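# Put the loose butter block flat into the carton

## Task

Place the wrapped butter block that is not yet packed inside the open carton so that it rests flat on the carton floor, without moving any blocks that were already in the carton.

## Robot and tools

Robot: two arms, left_arm (bases near scene y = +0.331 m) and right_arm (near y = -0.261 m), each with a five-finger hand. right_arm has a right hand; left_arm has its mirror image, a left hand. Two cameras, cam_high and cam_low (896x504 each), sit on a stand behind the arms. Loose objects may occasionally be nudged by the simulation.

Scene frame: origin at table-top height, halfway between the nominal arm bases; +z up, +x away from the robot over the table, +y toward left_arm. Left/right in the arm names does not match image sides. Reported hand positions (metres) and quaternions (wxyz) use this frame and can be off by a few cm.

Hand point: a point fixed to the palm, 0.15 m out from the wrist face along the fingers. Its +z runs along straight fingers, +y points out of the palm, +x runs across the palm away from the thumb on the right hand (toward the thumb on the left hand). Straight fingertips reach about 0.06-0.07 m past the point along +z, lying 0.06 m behind it along -y. A wrist bracket on the little-finger side can collide with things. With the thumb turned in front of the palm, the hand can enclose objects roughly 0.035-0.065 m thick.

One row = 28 numbers, all in [-1, 1], always covering both arms: left_arm dx, dy, dz, rx, ry, rz, then left hand thumb_turn, thumb_bend, index, middle, ring, little, force_limit, speed; then the same 14 for right_arm. The six pose numbers are an offset, not a pose: measured from that arm's Hand target as it stood when the action (or move) began, along that Hand target's own axes. 1.0 = 0.6 m for dx/dy/dz and 180 degrees for the rotation vector rx/ry/rz. Every row in an action counts from the same starting target, so sending the same offset in a later call moves the arm further. Six zeros re-request the current Hand target (useful to release a push or to make a lagging arm catch up).

Hand numbers are absolute settings. Six motor targets: -1 open (thumb beside palm, fingers straight), +1 closed (thumb in front of palm / fully bent, fingers curled). force_limit maps -1 to about 0 N up to +1 at 10 N (15 N for the two thumb motors). speed: -1 nearly stopped, rising linearly to full at +0.48 and above; full speed covers a finger's travel in 0.49 s. For a soft grip close at speed -0.94 or slower. There is no 'unchanged' value: to keep a hand as it is, resend the eight numbers of its last executed row; if none has run yet, use hand_measured plus hand_force_limit and hand_speed. A motor only starts when its target changes by 0.002 or more; to squeeze harder raise force_limit and send a more closed target than hand_measured; to loosen send a more open one.

Tools:
- execute_actions(actions, cameras): actions is a list of actions; each action is up to 15 rows, one per 1/30 s step; fewer rows means the last row repeats. Images come back only for an empty list or when cameras names them (["all"], names, or []).
- move(target, speed, blend, blocking, cameras): target is one 28-number row or up to 15 rows; every row is an offset from the same starting Hand targets. speed in m/s, 0.002 to 4.3, default 0.25 (rotation capped at twice that in rad/s), one value or one per row. blend in metres rounds corners between rows (0 = stop at each). The whole move lasts at most 10 s. blocking=false returns early while it keeps running. Paths go straight, ignore obstacles and the other arm, and faster moves hit harder and overshoot more.
- wait(seconds 0 to 10, cameras): lets time pass holding commands; a running move continues.
- stop(cameras): brakes a running move.
- zoom_image(camera 'cam_high' or 'cam_low', region [x0, y0, x1, y1] in pixels, at most 504x504): closer look at the latest image.
- show_instructions(): shows reference pages.
- finished_scene(scene): ends the current scene, giving its number; irreversible.

Results: per arm end_effector_position/quat, Hand target (last commanded pose after clipping; next offsets start here), joint positions, velocities (may read 'within noise'), joint torques (include gravity; joints 3 and 4 wrap at ±28 N m), and hand_measured, hand_stopped_by (moving, target, force, stalled, fault) and hand_load_n (positive = finger pushed open; near 0 after losing a grip), in motor order. A move adds a 'move:' line: done, off_target, moving, held or fault, plus limits such as paced (pose clipped) or held (steps withheld). done means at rest within 10 mm and 2 degrees; it says nothing about contact.

Behaviour: the commanded orientation is clipped to within 40 degrees of the current one per step. Arms often settle 1-3 cm (up to 5) short, usually low; a blocked arm keeps pressing until commanded back past its hand point. Avoid paths near an arm's own base (swing around it). Holding loads, stretching out or pushing into unreachable poses heats motors: MOTOR HOT appears at 85 °C and at 100 °C the arm goes limp for 30-60 s.

Avoid: dropping the block or releasing it while moving, hitting the table, carton or other fixed things hard, strong pushes, overloading fingers, any contact or squeeze between the two hands, and letting anything leave the table.

Each tool is called after "Request:" as name([rows], argument=value, ...), one row to a line, values as JSON.

Reference images:

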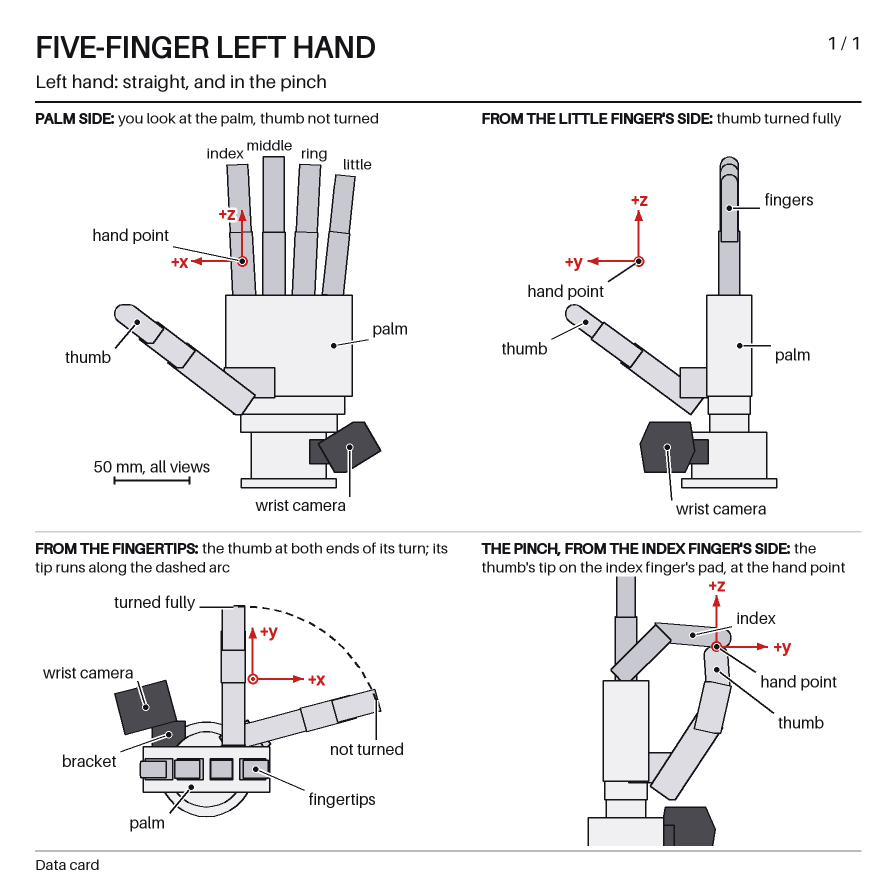

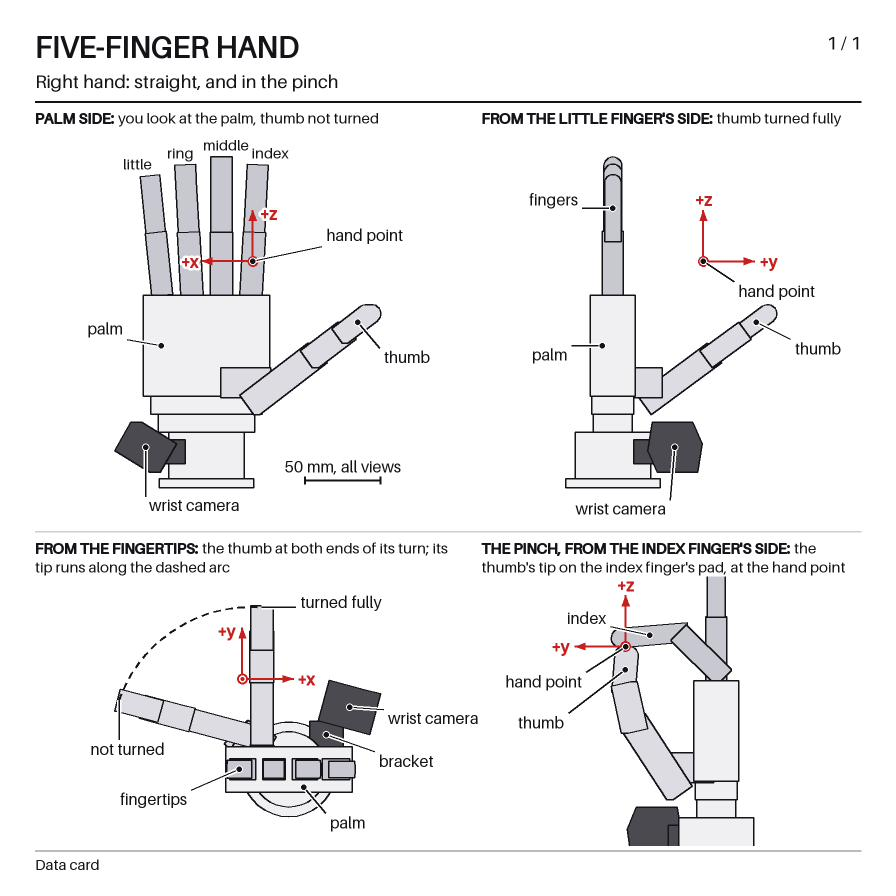

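## Session

Request:
execute_actions(actions=[])

Scene clock: 0.00 s.
left_arm: end_effector_position=(+0.6051, +0.3220, +0.2189) hand_measured=(-1.000, -1.000, -1.000, -1.000, -1.000, -1.000) hand_load_n=(+0.0, +0.0, +0.0, +0.0, +0.0, +0.0) hand_stopped_by=(target, target, target, target, target, target) hand_force_limit=0.00 hand_speed=-0.80 end_effector_quat_wxyz=(+0.139, -0.239, +0.705, -0.653) | right_arm: end_effector_position=(+0.5254, -0.6133, +0.1272) hand_measured=(-1.000, -1.000, -1.000, -1.000, -1.000, -1.000) hand_load_n=(+0.0, +0.0, +0.0, +0.0, +0.0, +0.0) hand_stopped_by=(target, target, target, target, target, target) hand_force_limit=0.00 hand_speed=-0.80 end_effector_quat_wxyz=(+0.094, -0.533, +0.773, -0.332)
Joint positions: left_arm=[0.295 1.804 1.382 -0.003 1.304 0.295] | right_arm=[-0.523 1.826 1.548 -0.593 0.092 -0.218]
Joint velocities: within noise
Joint torques (N m): no reading
Heat: left arm: hottest shoulder 27 °C; right arm: hottest waist 27 °C.
Hand target: left_arm +0.6116, +0.3240, +0.2291; +0.149, -0.230, +0.706, -0.653 | right_arm +0.5323, -0.6174, +0.1345; +0.098, -0.530, +0.770, -0.340

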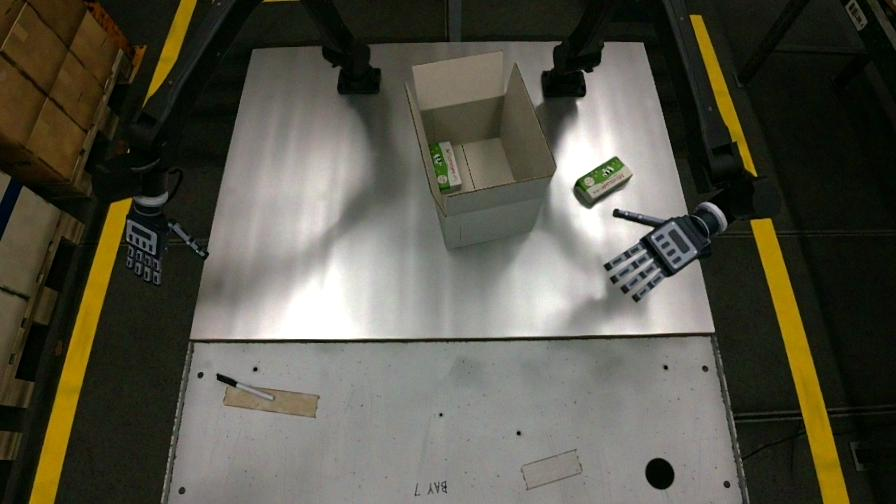

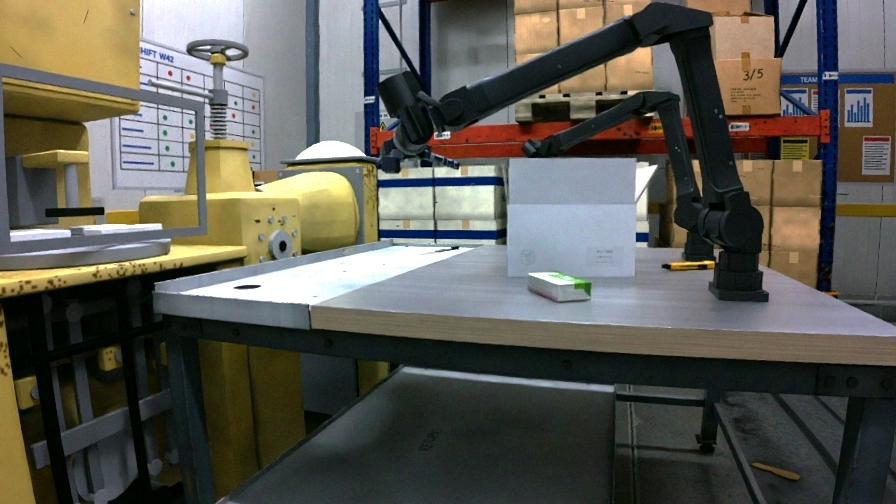

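Request:
zoom_image(camera="cam_high", region=[380, 30, 680, 260])

Request:
zoom_image(camera="cam_low", region=[480, 140, 820, 320])

Request:
zoom_image(camera="cam_high", region=[560, 140, 780, 320])

Request:
zoom_image(camera="cam_high", region=[90, 0, 400, 300])

Scaled by 1.680 from the camera's 896x504 image, which has a finer 1280x720 frame.

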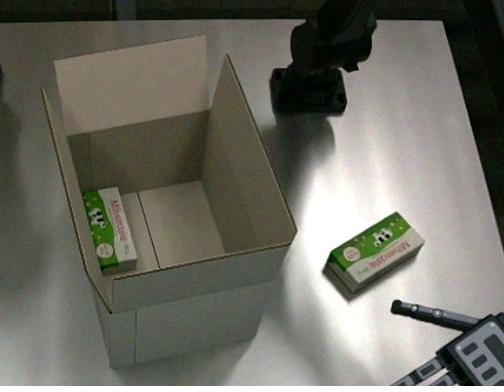

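Scaled by 1.482 from the camera's 896x504 image, which has a finer 1280x720 frame.

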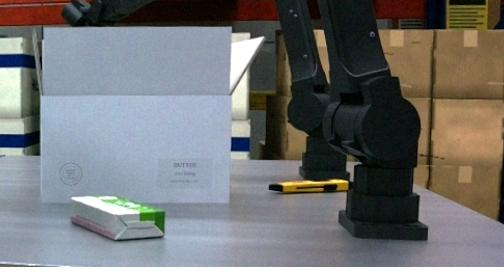

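Scaled by 2.291 from the camera's 896x504 image, which has a finer 1280x720 frame.

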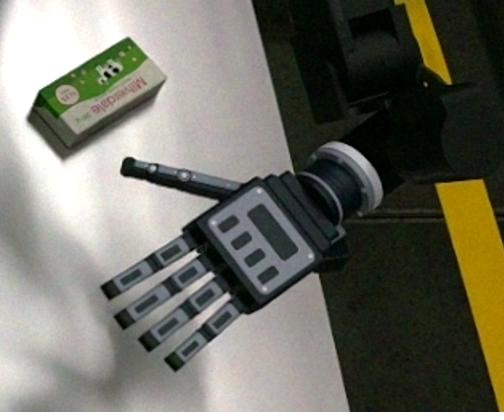

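Scaled by 1.626 from the camera's 896x504 image, which has a finer 1280x720 frame.

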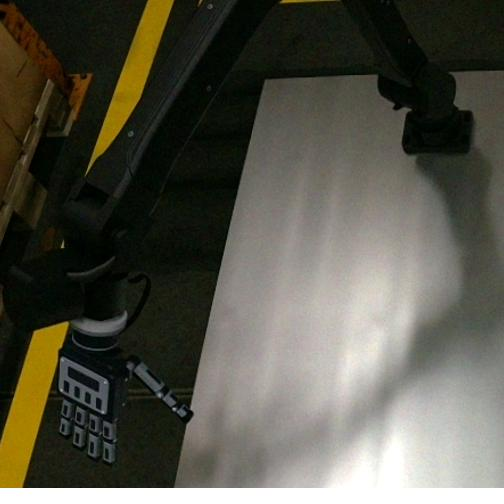

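Request:
zoom_image(camera="cam_high", region=[560, 145, 650, 215])

Request:
zoom_image(camera="cam_low", region=[500, 240, 620, 320])

Request:
zoom_image(camera="cam_high", region=[395, 40, 565, 260])

Scaled by 5.600 from the camera's 896x504 image, which has a finer 1280x720 frame.

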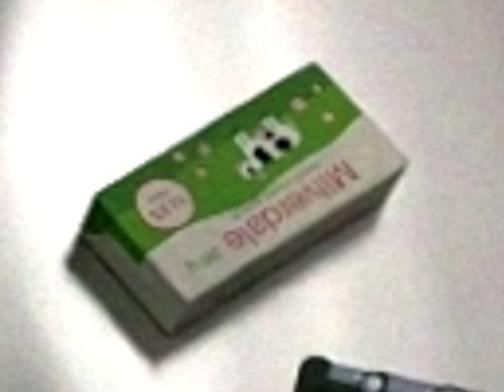

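Scaled by 4.200 from the camera's 896x504 image, which has a finer 1280x720 frame.

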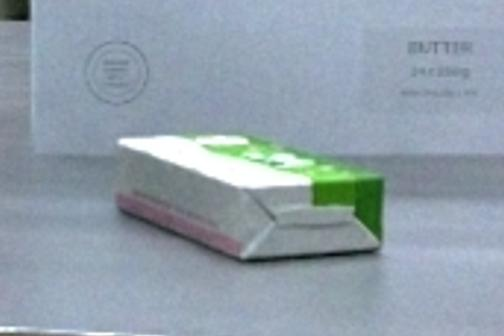

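Scaled by 2.291 from the camera's 896x504 image, which has a finer 1280x720 frame.

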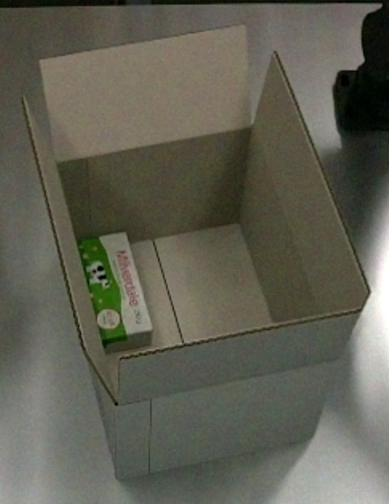

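Request:
move([
  [0.1533,-0.0425,-0.2828,-0.1241,-0.4808,-0.1794,1,-0.8,-0.6,-0.6,-0.6,-0.6,0,0, 0,0,0,0,0,0,-1,-1,-1,-1,-1,-1,0,-0.8],
  [0.3729,0.2177,-0.3277,-0.1241,-0.4808,-0.1794,1,-0.8,-0.6,-0.6,-0.6,-0.6,0,0, 0,0,0,0,0,0,-1,-1,-1,-1,-1,-1,0,-0.8],
], speed=0.25, cameras=["all"])

Scene clock: 24.67 s.
left_arm: end_effector_position=(+0.2994, +0.3831, +0.1358) hand_measured=(+1.000, -0.800, -0.600, -0.600, -0.600, -0.600) hand_load_n=(+0.0, +0.0, +0.0, +0.0, +0.0, +0.0) hand_stopped_by=(target, target, target, target, target, target) hand_force_limit=0.00 hand_speed=0.00 end_effector_quat_wxyz=(-0.367, +0.799, -0.435, +0.192) | right_arm: end_effector_position=(+0.5254, -0.6133, +0.1272) hand_measured=(-1.000, -1.000, -1.000, -1.000, -1.000, -1.000) hand_load_n=(+0.0, +0.0, -0.5, +0.0, +0.0, +0.0) hand_stopped_by=(target, target, target, target, target, target) hand_force_limit=0.00 hand_speed=-0.80 end_effector_quat_wxyz=(+0.094, -0.533, +0.773, -0.332)
Joint positions: left_arm=[0.081 0.758 0.55 -0.577 -0.378 -0.335] | right_arm=[-0.523 1.826 1.548 -0.593 0.092 -0.218]
Joint torques (N m): left_arm=[0.91 -3.6 9.76 2.4 -0.36 -0.13] | right_arm=[0.38 -20.13 10.58 1.78 0.1 0.03]
Heat: left arm: hottest elbow 28 °C; right arm: hottest elbow 31 °C.
Hand target: left_arm +0.3040, +0.3807, +0.1402; -0.371, +0.797, -0.432, +0.201 | right_arm +0.5323, -0.6174, +0.1345; +0.098, -0.530, +0.770, -0.340
Off the commanded pose: left_arm 0.007 m, 1 deg | right_arm 0.011 m, 1 deg.
move: off_target (right_arm)

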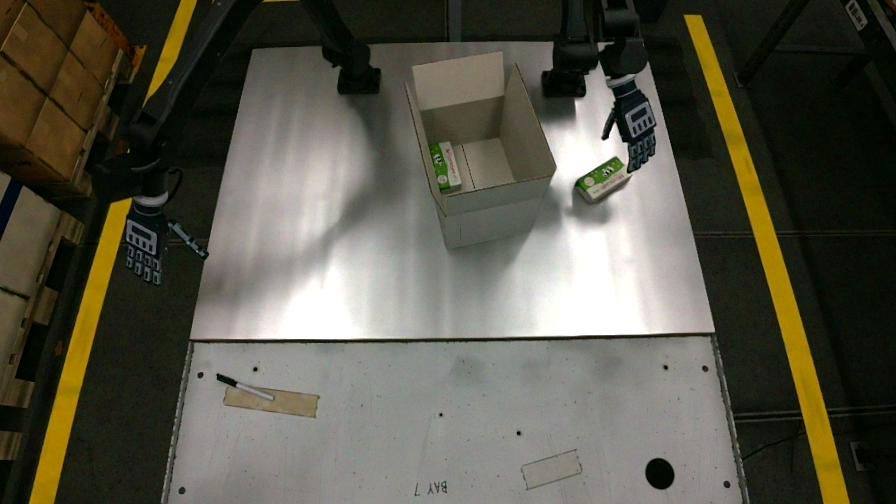

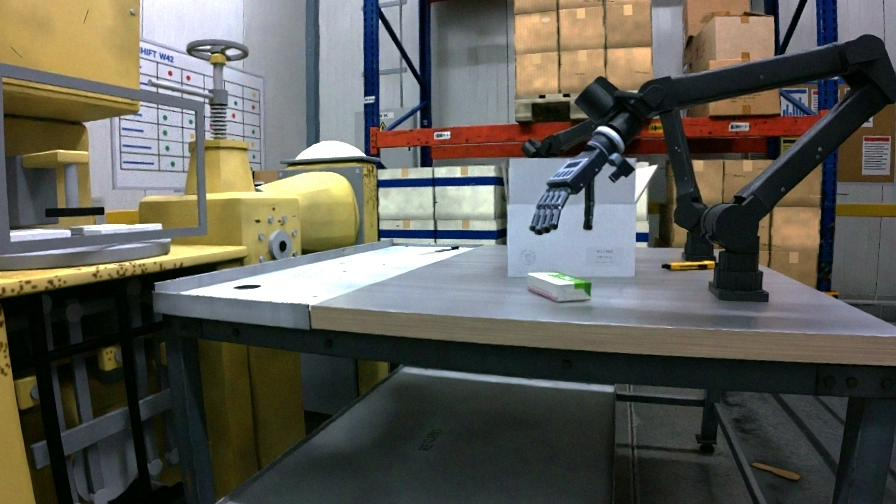

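Request:
zoom_image(camera="cam_high", region=[560, 60, 700, 220])

Request:
zoom_image(camera="cam_low", region=[500, 120, 660, 310])

Scaled by 3.150 from the camera's 896x504 image, which has a finer 1280x720 frame.

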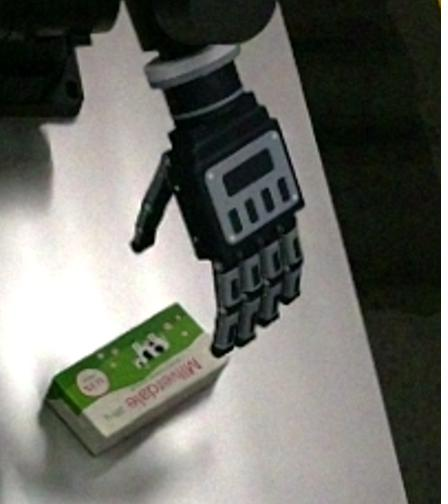

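Scaled by 2.653 from the camera's 896x504 image, which has a finer 1280x720 frame.

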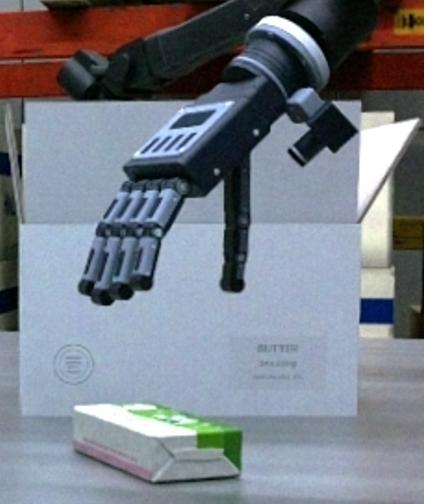

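Request:
move(target=[0.0072,0.1175,0.0827,0,0,0,1,-0.8,-0.6,-0.6,-0.6,-0.6,0,0, 0,0,0,0,0,0,-1,-1,-1,-1,-1,-1,0,-0.8], speed=0.15, cameras=["all"])

Request:
zoom_image(camera="cam_high", region=[560, 80, 680, 220])

Request:
zoom_image(camera="cam_low", region=[500, 180, 640, 310])

Scene clock: 28.37 s.
left_arm: end_effector_position=(+0.2973, +0.3760, +0.0542) hand_measured=(+1.000, -0.800, -0.600, -0.600, -0.600, -0.600) hand_load_n=(+0.0, +0.0, +0.0, +0.0, +0.0, +0.0) hand_stopped_by=(target, target, target, target, target, target) hand_force_limit=0.00 hand_speed=0.00 end_effector_quat_wxyz=(-0.371, +0.798, -0.433, +0.196) | right_arm: end_effector_position=(+0.5254, -0.6133, +0.1272) hand_measured=(-1.000, -1.000, -1.000, -1.000, -1.000, -1.000) hand_load_n=(+0.0, +0.0, +0.0, +0.0, +0.0, +0.0) hand_stopped_by=(target, target, target, target, target, target) hand_force_limit=0.00 hand_speed=-0.80 end_effector_quat_wxyz=(+0.094, -0.533, +0.773, -0.332)
Joint positions: left_arm=[0.048 0.866 0.362 -0.278 -0.403 -0.361] | right_arm=[-0.523 1.826 1.548 -0.593 0.092 -0.218]
Joint torques (N m): left_arm=[0.73 -3.14 8.53 2.48 -0.36 -0.11] | right_arm=[0.32 -20.13 10.58 1.8 0.1 0.03]
Heat: left arm: hottest elbow 28 °C; right arm: hottest elbow 31 °C.
Hand target: left_arm +0.3002, +0.3732, +0.0542; -0.371, +0.797, -0.432, +0.201 | right_arm +0.5323, -0.6174, +0.1345; +0.098, -0.530, +0.770, -0.340
Off the commanded pose: left_arm 0.004 m, 1 deg | right_arm 0.011 m, 1 deg.
move: off_target (right_arm)

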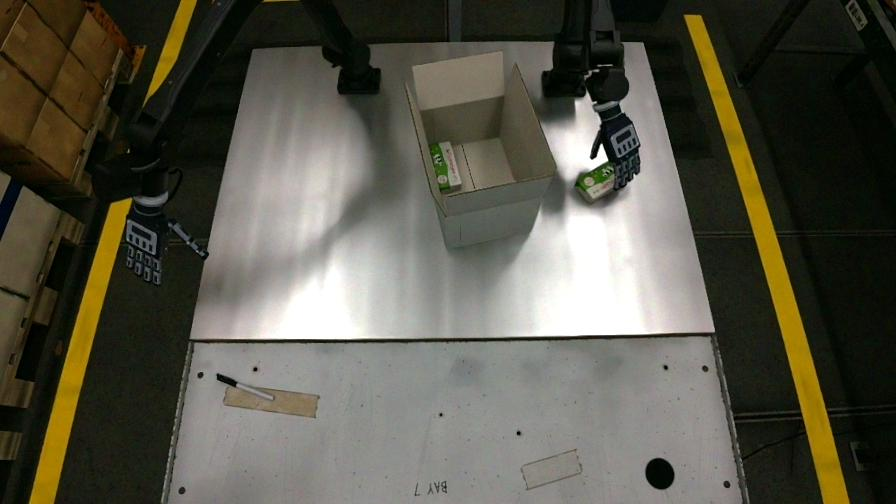

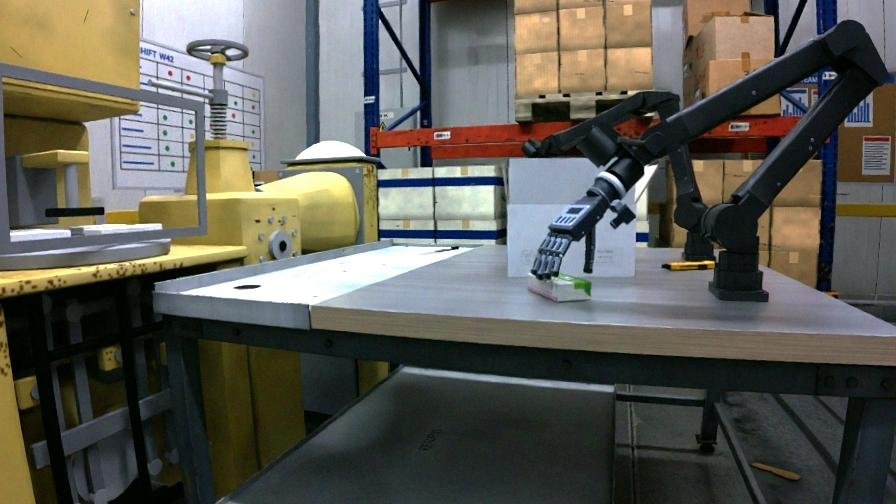

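Scaled by 3.600 from the camera's 896x504 image, which has a finer 1280x720 frame.

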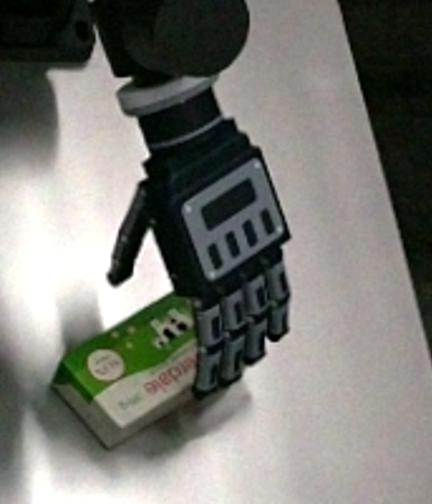

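Scaled by 3.600 from the camera's 896x504 image, which has a finer 1280x720 frame.

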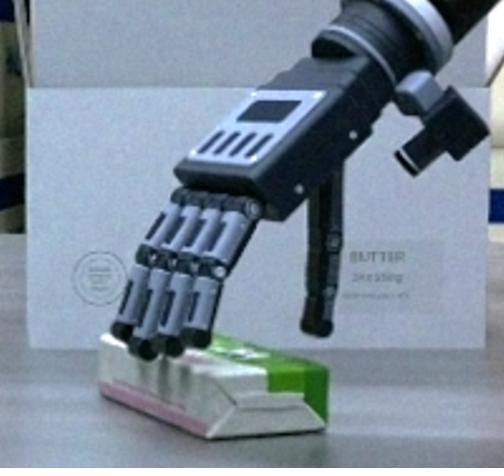

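Request:
move(target=[0,0.0296,0.0249,0,0,0,1,-0.8,-0.6,-0.6,-0.6,-0.6,0,0, 0,0,0,0,0,0,-1,-1,-1,-1,-1,-1,0,-0.8], speed=0.06, cameras=["all"])

Request:
zoom_image(camera="cam_high", region=[560, 80, 680, 220])

Request:
zoom_image(camera="cam_low", region=[500, 180, 640, 310])

Scene clock: 29.97 s.
left_arm: end_effector_position=(+0.2994, +0.3761, +0.0336) hand_measured=(+1.000, -0.800, -0.600, -0.600, -0.600, -0.600) hand_load_n=(+0.0, +0.0, +0.0, +0.0, +0.0, +0.0) hand_stopped_by=(target, target, target, target, target, target) hand_force_limit=0.00 hand_speed=0.00 end_effector_quat_wxyz=(-0.372, +0.797, -0.432, +0.199) | right_arm: end_effector_position=(+0.5254, -0.6133, +0.1272) hand_measured=(-1.000, -1.000, -1.000, -1.000, -1.000, -1.000) hand_load_n=(+0.0, -0.5, +0.0, +0.0, +0.0, +0.0) hand_stopped_by=(target, target, target, target, target, target) hand_force_limit=0.00 hand_speed=-0.80 end_effector_quat_wxyz=(+0.094, -0.533, +0.773, -0.332)
Joint positions: left_arm=[0.048 0.928 0.322 -0.17 -0.403 -0.361] | right_arm=[-0.523 1.826 1.548 -0.593 0.092 -0.218]
Joint torques (N m): left_arm=[0.91 -3.72 7.83 2.45 -0.36 -0.12] | right_arm=[0.38 -20.07 10.58 1.77 0.1 0.03]
Heat: left arm: hottest elbow 29 °C; right arm: hottest elbow 31 °C.
Hand target: left_arm +0.3002, +0.3731, +0.0311; -0.371, +0.797, -0.432, +0.201 | right_arm +0.5323, -0.6174, +0.1345; +0.098, -0.530, +0.770, -0.340
Off the commanded pose: left_arm 0.004 m, 0 deg | right_arm 0.011 m, 1 deg.
move: off_target (right_arm)

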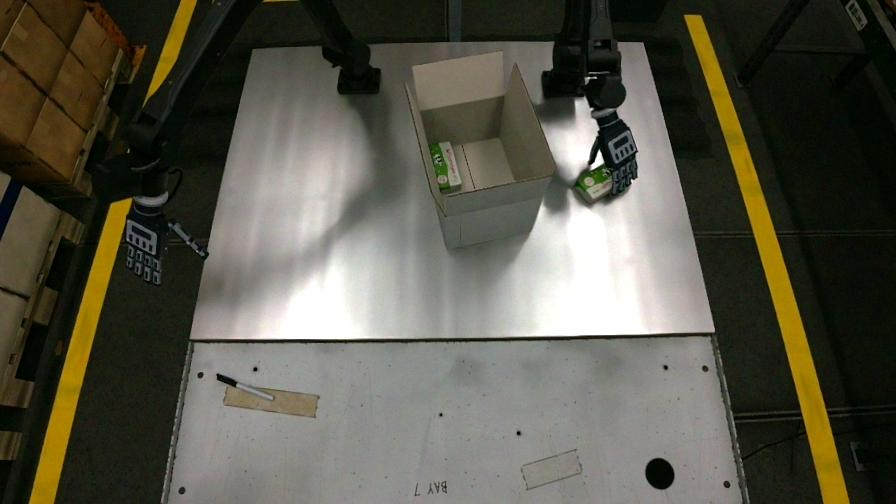

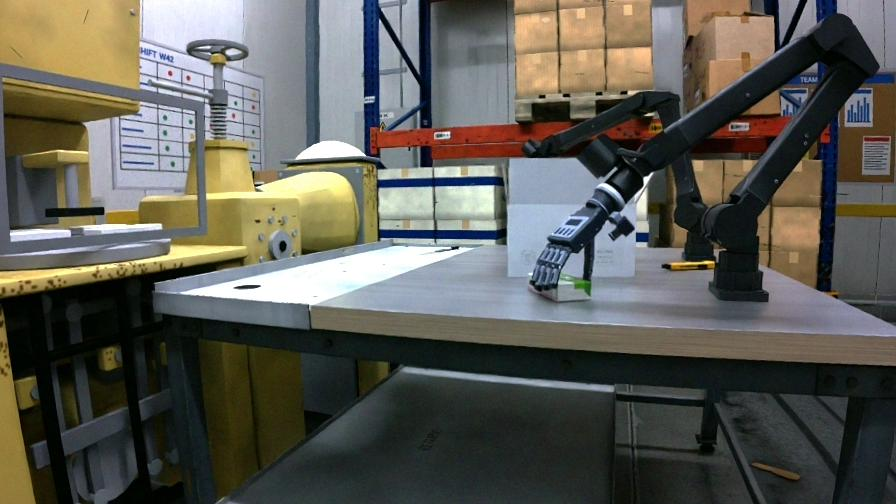

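Scaled by 3.600 from the camera's 896x504 image, which has a finer 1280x720 frame.

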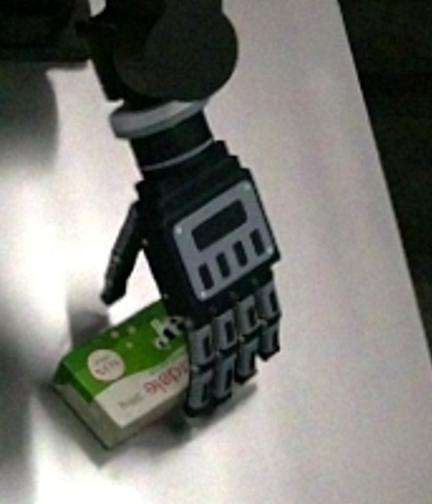

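Scaled by 3.600 from the camera's 896x504 image, which has a finer 1280x720 frame.

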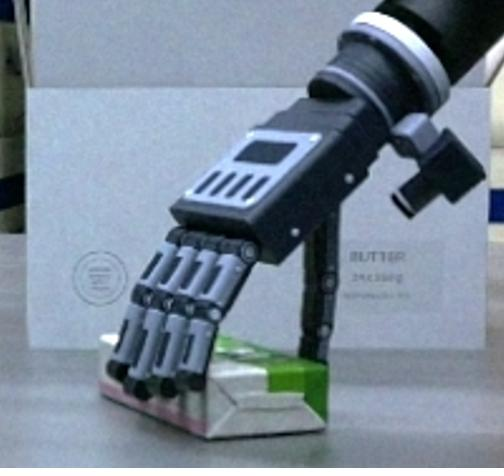

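Request:
move([
  [0,0.0107,0.0088,0,0,0,1,-0.8,-0.6,-0.6,-0.6,-0.6,0,0, 0,0,0,0,0,0,-1,-1,-1,-1,-1,-1,0,-0.8],
  [0,0.0107,0.0088,0,0,0,1,-0.3,0.1,0.1,0.1,0.1,-0.3,-0.9, 0,0,0,0,0,0,-1,-1,-1,-1,-1,-1,0,-0.8],
], speed=0.04, cameras=["all"])

Request:
zoom_image(camera="cam_high", region=[560, 80, 680, 220])

Request:
zoom_image(camera="cam_low", region=[500, 180, 640, 310])

Scene clock: 33.37 s.
left_arm: end_effector_position=(+0.3022, +0.3770, +0.0283) hand_measured=(+1.000, -0.676, -0.350, -0.342, -0.340, -0.322) hand_load_n=(+3.5, +9.0, +1.0, +3.5, +1.0, +4.5) hand_stopped_by=(target, force, force, force, force, force) hand_force_limit=-0.30 hand_speed=-0.90 end_effector_quat_wxyz=(-0.376, +0.797, -0.428, +0.202) | right_arm: end_effector_position=(+0.5254, -0.6133, +0.1272) hand_measured=(-1.000, -1.000, -1.000, -1.000, -1.000, -1.000) hand_load_n=(+0.0, +0.0, +0.0, -0.5, +0.0, +0.0) hand_stopped_by=(target, target, target, target, target, target) hand_force_limit=0.00 hand_speed=-0.80 end_effector_quat_wxyz=(+0.094, -0.533, +0.773, -0.332)
Joint positions: left_arm=[0.048 0.953 0.31 -0.121 -0.407 -0.363] | right_arm=[-0.523 1.826 1.548 -0.593 0.092 -0.218]
Joint torques (N m): left_arm=[1.32 -3.55 7.47 2.09 -0.25 -0.11] | right_arm=[0.38 -20.13 10.56 1.77 0.1 0.03]
Heat: left arm: hottest elbow 29 °C; right arm: hottest elbow 32 °C.
Hand target: left_arm +0.3002, +0.3731, +0.0227; -0.371, +0.797, -0.432, +0.201 | right_arm +0.5323, -0.6174, +0.1345; +0.098, -0.530, +0.770, -0.340
Off the commanded pose: left_arm 0.007 m, 1 deg | right_arm 0.011 m, 1 deg.
move: off_target (right_arm)

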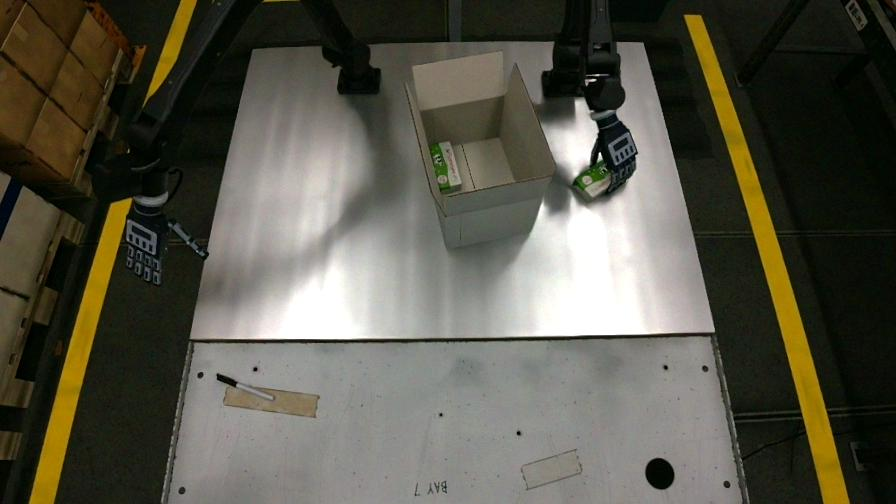

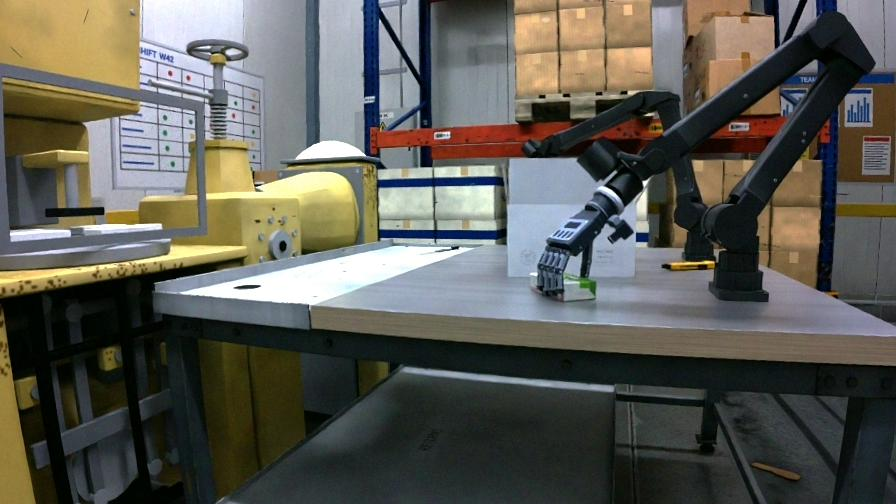

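Scaled by 3.600 from the camera's 896x504 image, which has a finer 1280x720 frame.

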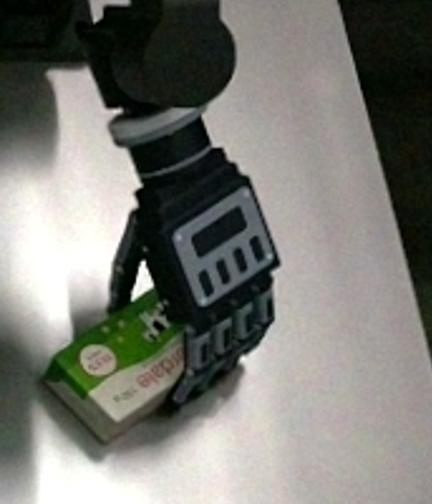

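Scaled by 3.600 from the camera's 896x504 image, which has a finer 1280x720 frame.

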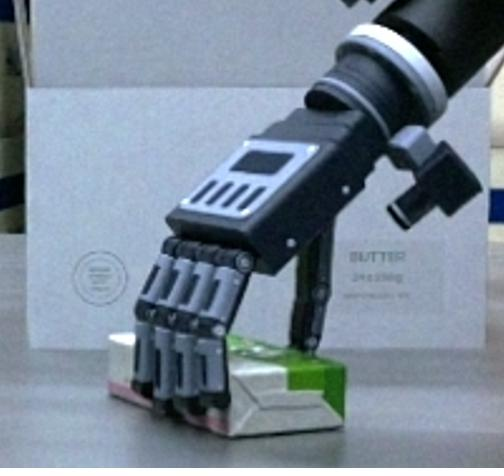

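Request:
move(target=[0,-0.0766,-0.0643,0,0,0,1,-0.3,0.1,0.1,0.1,0.1,-0.3,-0.9, 0,0,0,0,0,0,-1,-1,-1,-1,-1,-1,0,-0.8], speed=0.08, cameras=["all"])

Request:
zoom_image(camera="cam_high", region=[560, 80, 680, 220])

Request:
zoom_image(camera="cam_low", region=[500, 180, 640, 310])

Scene clock: 35.10 s.
left_arm: end_effector_position=(+0.2641, +0.3743, +0.0366) hand_measured=(+1.000, -0.676, -0.350, -0.342, -0.340, -0.322) hand_load_n=(+4.5, +9.0, +1.0, +3.5, +0.5, +3.5) hand_stopped_by=(target, force, force, force, force, force) hand_force_limit=-0.30 hand_speed=-0.90 end_effector_quat_wxyz=(-0.347, +0.810, -0.445, +0.160) | right_arm: end_effector_position=(+0.5254, -0.6133, +0.1272) hand_measured=(-1.000, -1.000, -1.000, -1.000, -1.000, -1.000) hand_load_n=(+0.0, +0.0, +0.0, +0.0, +0.0, +0.0) hand_stopped_by=(target, target, target, target, target, target) hand_force_limit=0.00 hand_speed=-0.80 end_effector_quat_wxyz=(+0.094, -0.533, +0.773, -0.332)
Joint positions: left_arm=[0.048 0.821 0.333 -0.389 -0.404 -0.371] | right_arm=[-0.523 1.826 1.548 -0.593 0.092 -0.218]
Joint torques (N m): left_arm=[0.62 -5.01 14.79 1.91 -0.3 -0.02] | right_arm=[0.32 -20.07 10.56 1.78 0.1 0.03]
Heat: left arm: hottest elbow 29 °C; right arm: hottest elbow 32 °C.
Hand target: left_arm +0.3002, +0.3731, +0.0828; -0.371, +0.797, -0.432, +0.201 | right_arm +0.5323, -0.6174, +0.1345; +0.098, -0.530, +0.770, -0.340
Off the commanded pose: left_arm 0.059 m, 6 deg | right_arm 0.011 m, 1 deg.
move: off_target (left_arm, right_arm)

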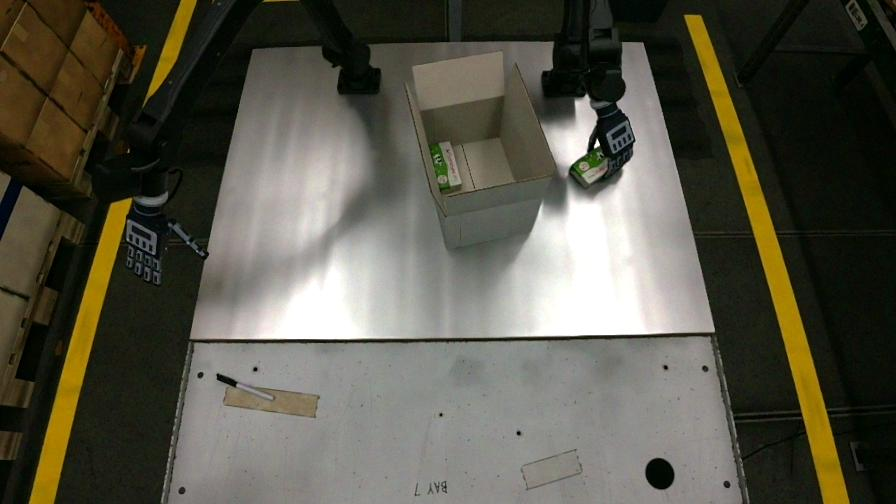

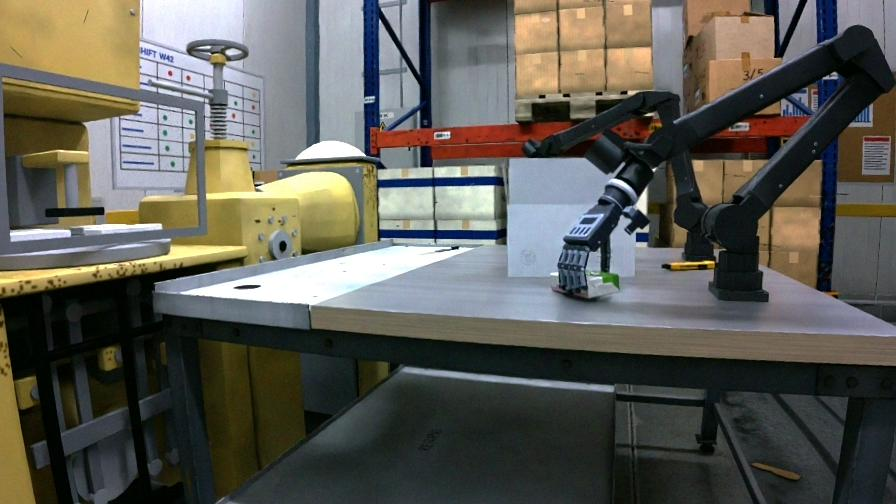

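Scaled by 3.600 from the camera's 896x504 image, which has a finer 1280x720 frame.

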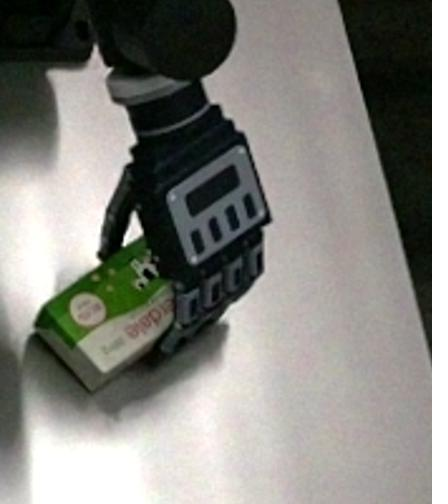

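Scaled by 3.600 from the camera's 896x504 image, which has a finer 1280x720 frame.

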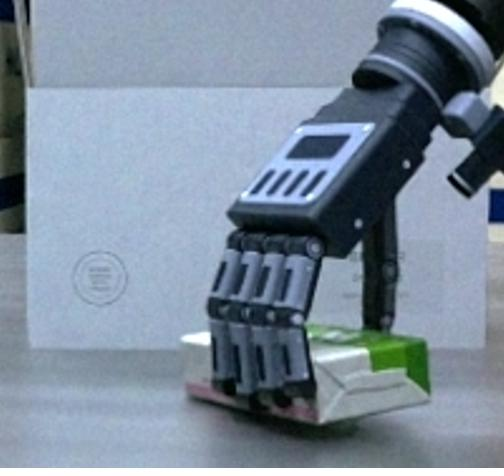

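Request:
move(target=[0,0,0,0,0,0,1,-0.3,0.1,0.1,0.1,0.1,-0.3,-0.9, 0,0,0,0,0,0,-1,-1,-1,-1,-1,-1,0,-0.8], speed=0.08)

Scene clock: 35.93 s.
left_arm: end_effector_position=(+0.2642, +0.3743, +0.0367) hand_measured=(+1.000, -0.676, -0.350, -0.342, -0.340, -0.322) hand_load_n=(+4.5, +9.5, +1.0, +3.5, +0.5, +4.0) hand_stopped_by=(target, force, force, force, force, force) hand_force_limit=-0.30 hand_speed=-0.90 end_effector_quat_wxyz=(-0.348, +0.810, -0.445, +0.160) | right_arm: end_effector_position=(+0.5254, -0.6133, +0.1272) hand_measured=(-1.000, -1.000, -1.000, -1.000, -1.000, -1.000) hand_load_n=(+0.0, +0.0, +0.0, +0.0, +0.0, +0.0) hand_stopped_by=(target, target, target, target, target, target) hand_force_limit=0.00 hand_speed=-0.80 end_effector_quat_wxyz=(+0.094, -0.533, +0.773, -0.332)
Joint positions: left_arm=[0.048 0.821 0.333 -0.389 -0.404 -0.371] | right_arm=[-0.523 1.826 1.548 -0.593 0.092 -0.218]
Joint torques (N m): left_arm=[0.56 -4.78 14.84 1.87 -0.31 0] | right_arm=[0.32 -20.13 10.59 1.78 0.1 0.02]
Heat: left arm: hottest elbow 29 °C; right arm: hottest elbow 32 °C.
Hand target: left_arm +0.3002, +0.3731, +0.0828; -0.371, +0.797, -0.432, +0.201 | right_arm +0.5323, -0.6174, +0.1345; +0.098, -0.530, +0.770, -0.340
Off the commanded pose: left_arm 0.059 m, 6 deg | right_arm 0.011 m, 1 deg.
move: off_target (left_arm, right_arm)

Request:
move(target=[0.0318,-0.089,-0.0107,0,0,0,1,-0.3,0.1,0.1,0.1,0.1,-0.3,-0.9, 0,0,0,0,0,0,-1,-1,-1,-1,-1,-1,0,-0.8], speed=0.08, cameras=["all"])

Request:
zoom_image(camera="cam_low", region=[500, 140, 680, 310])

Scene clock: 37.53 s.
left_arm: end_effector_position=(+0.3031, +0.3746, +0.0871) hand_measured=(+1.000, -0.676, -0.350, -0.342, -0.340, -0.322) hand_load_n=(+4.5, +9.0, +1.5, +3.5, +1.0, +3.5) hand_stopped_by=(target, force, force, force, force, force) hand_force_limit=-0.30 hand_speed=-0.90 end_effector_quat_wxyz=(-0.352, +0.807, -0.444, +0.169) | right_arm: end_effector_position=(+0.5254, -0.6133, +0.1272) hand_measured=(-1.000, -1.000, -1.000, -1.000, -1.000, -1.000) hand_load_n=(+0.0, +0.0, +0.0, +0.0, +0.0, +0.0) hand_stopped_by=(target, target, target, target, target, target) hand_force_limit=0.00 hand_speed=-0.80 end_effector_quat_wxyz=(+0.094, -0.533, +0.773, -0.332)
Joint positions: left_arm=[0.043 0.872 0.492 -0.478 -0.404 -0.371] | right_arm=[-0.523 1.826 1.548 -0.593 0.092 -0.218]
Joint torques (N m): left_arm=[0.85 -4.42 15.24 1.89 -0.45 -0.09] | right_arm=[0.38 -20.13 10.59 1.76 0.1 0.03]
Heat: left arm: hottest elbow 29 °C; right arm: hottest elbow 32 °C.
Hand target: left_arm +0.3352, +0.3732, +0.1277; -0.371, +0.797, -0.432, +0.201 | right_arm +0.5323, -0.6174, +0.1345; +0.098, -0.530, +0.770, -0.340
Off the commanded pose: left_arm 0.052 m, 5 deg | right_arm 0.011 m, 1 deg.
move: off_target (left_arm, right_arm)

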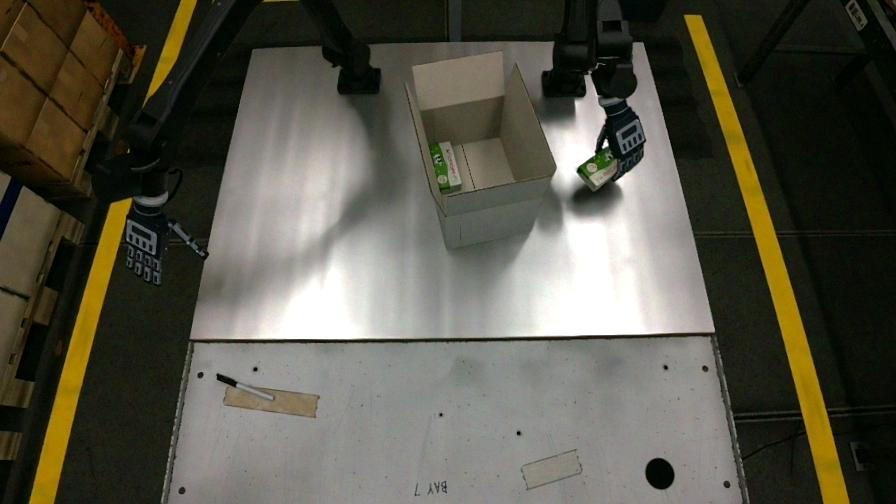

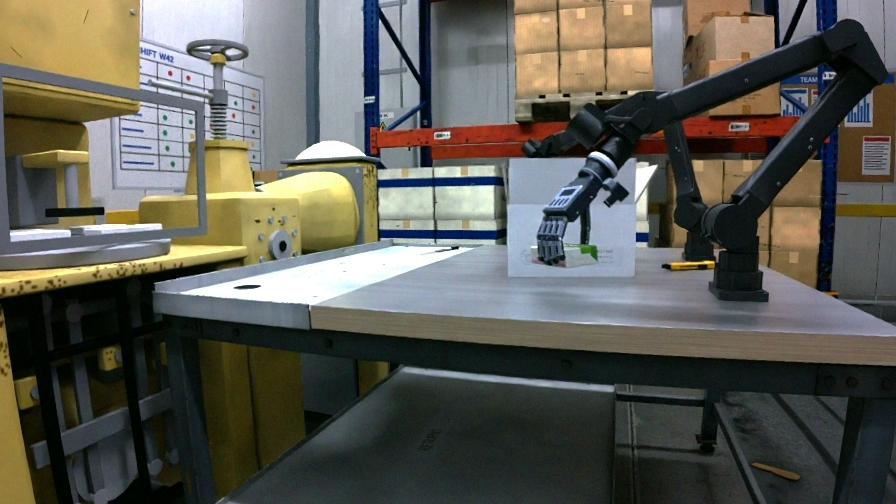

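Scaled by 2.800 from the camera's 896x504 image, which has a finer 1280x720 frame.

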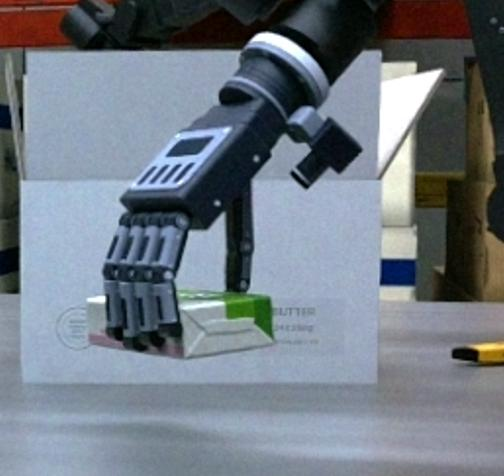

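Request:
move([
  [0.0737,-0.329,-0.3002,0.0042,0.051,0.025,1,-0.3,0.1,0.1,0.1,0.1,-0.3,-0.9, 0,0,0,0,0,0,-1,-1,-1,-1,-1,-1,0,-0.8],
  [0.5108,-0.2102,-0.4634,0.0083,0.1022,0.05,1,-0.3,0.1,0.1,0.1,0.1,-0.3,-0.9, 0,0,0,0,0,0,-1,-1,-1,-1,-1,-1,0,-0.8],
], speed=0.15, blend=[0.05,0], cameras=["all"])

Request:
zoom_image(camera="cam_high", region=[380, 30, 620, 260])

Request:
zoom_image(camera="cam_low", region=[480, 60, 760, 310])

Scene clock: 48.70 s.
left_arm: end_effector_position=(+0.3819, +0.0532, +0.3547) hand_measured=(+1.000, -0.676, -0.350, -0.342, -0.340, -0.322) hand_load_n=(+4.0, +9.5, +1.0, +3.5, +1.0, +3.5) hand_stopped_by=(target, force, force, force, force, force) hand_force_limit=-0.30 hand_speed=-0.90 end_effector_quat_wxyz=(-0.325, +0.709, -0.570, +0.258) | right_arm: end_effector_position=(+0.5254, -0.6133, +0.1272) hand_measured=(-1.000, -1.000, -1.000, -1.000, -1.000, -1.000) hand_load_n=(+0.0, +0.0, +0.0, +0.0, +0.0, +0.0) hand_stopped_by=(target, target, target, target, target, target) hand_force_limit=0.00 hand_speed=-0.80 end_effector_quat_wxyz=(+0.094, -0.533, +0.773, -0.332)
Joint positions: left_arm=[-0.741 1.302 1.503 -1.192 -0.669 -0.752] | right_arm=[-0.523 1.826 1.548 -0.593 0.092 -0.218]
Joint torques (N m): left_arm=[1.32 -10.4 15.83 1.42 -0.69 -0.17] | right_arm=[0.32 -20.07 10.56 1.77 0.1 0.03]
Heat: left arm: hottest elbow 33 °C; right arm: hottest elbow 33 °C.
Hand target: left_arm +0.3921, +0.0445, +0.4032; -0.322, +0.714, -0.544, +0.302 | right_arm +0.5323, -0.6174, +0.1345; +0.098, -0.530, +0.770, -0.340
Off the commanded pose: left_arm 0.050 m, 6 deg | right_arm 0.011 m, 1 deg.
move: off_target (left_arm, right_arm)

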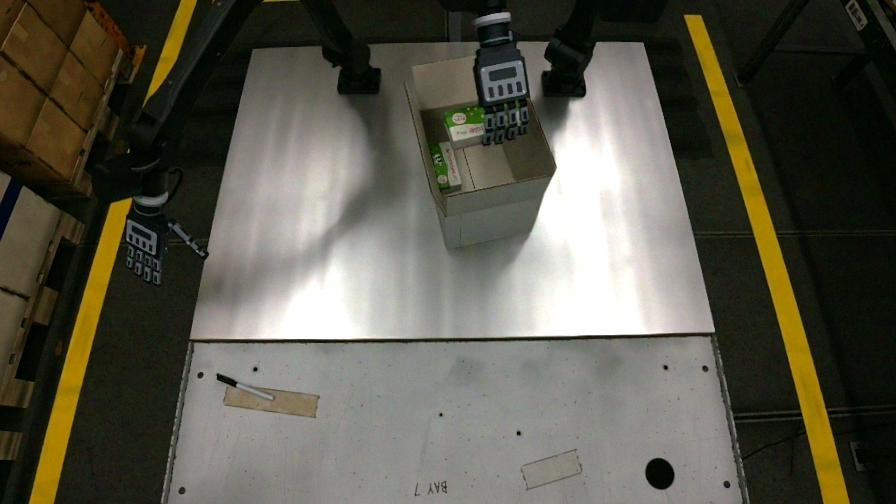

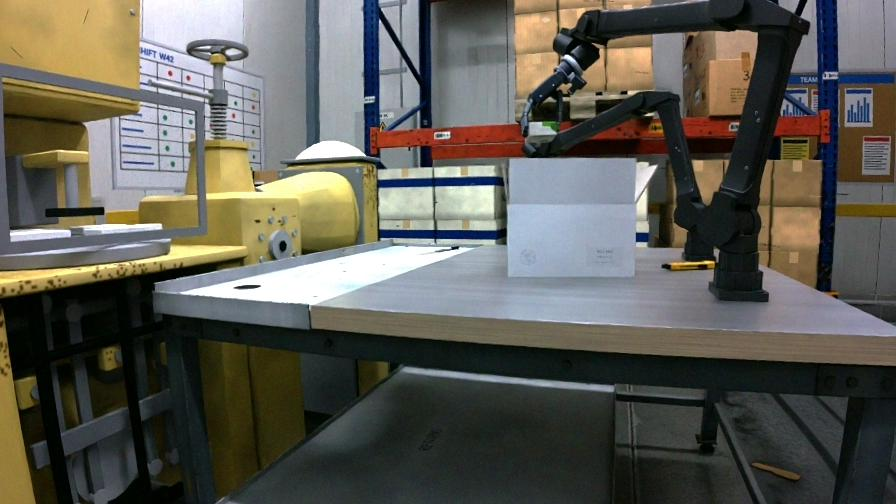

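Scaled by 2.100 from the camera's 896x504 image, which has a finer 1280x720 frame.

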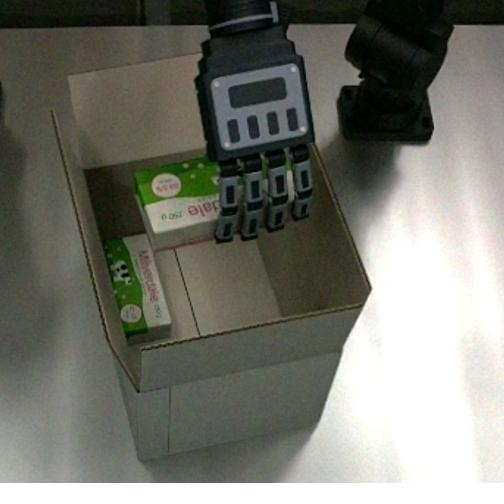

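Scaled by 1.800 from the camera's 896x504 image, which has a finer 1280x720 frame.

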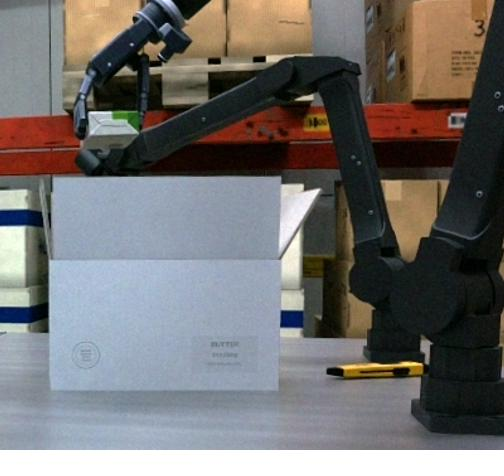

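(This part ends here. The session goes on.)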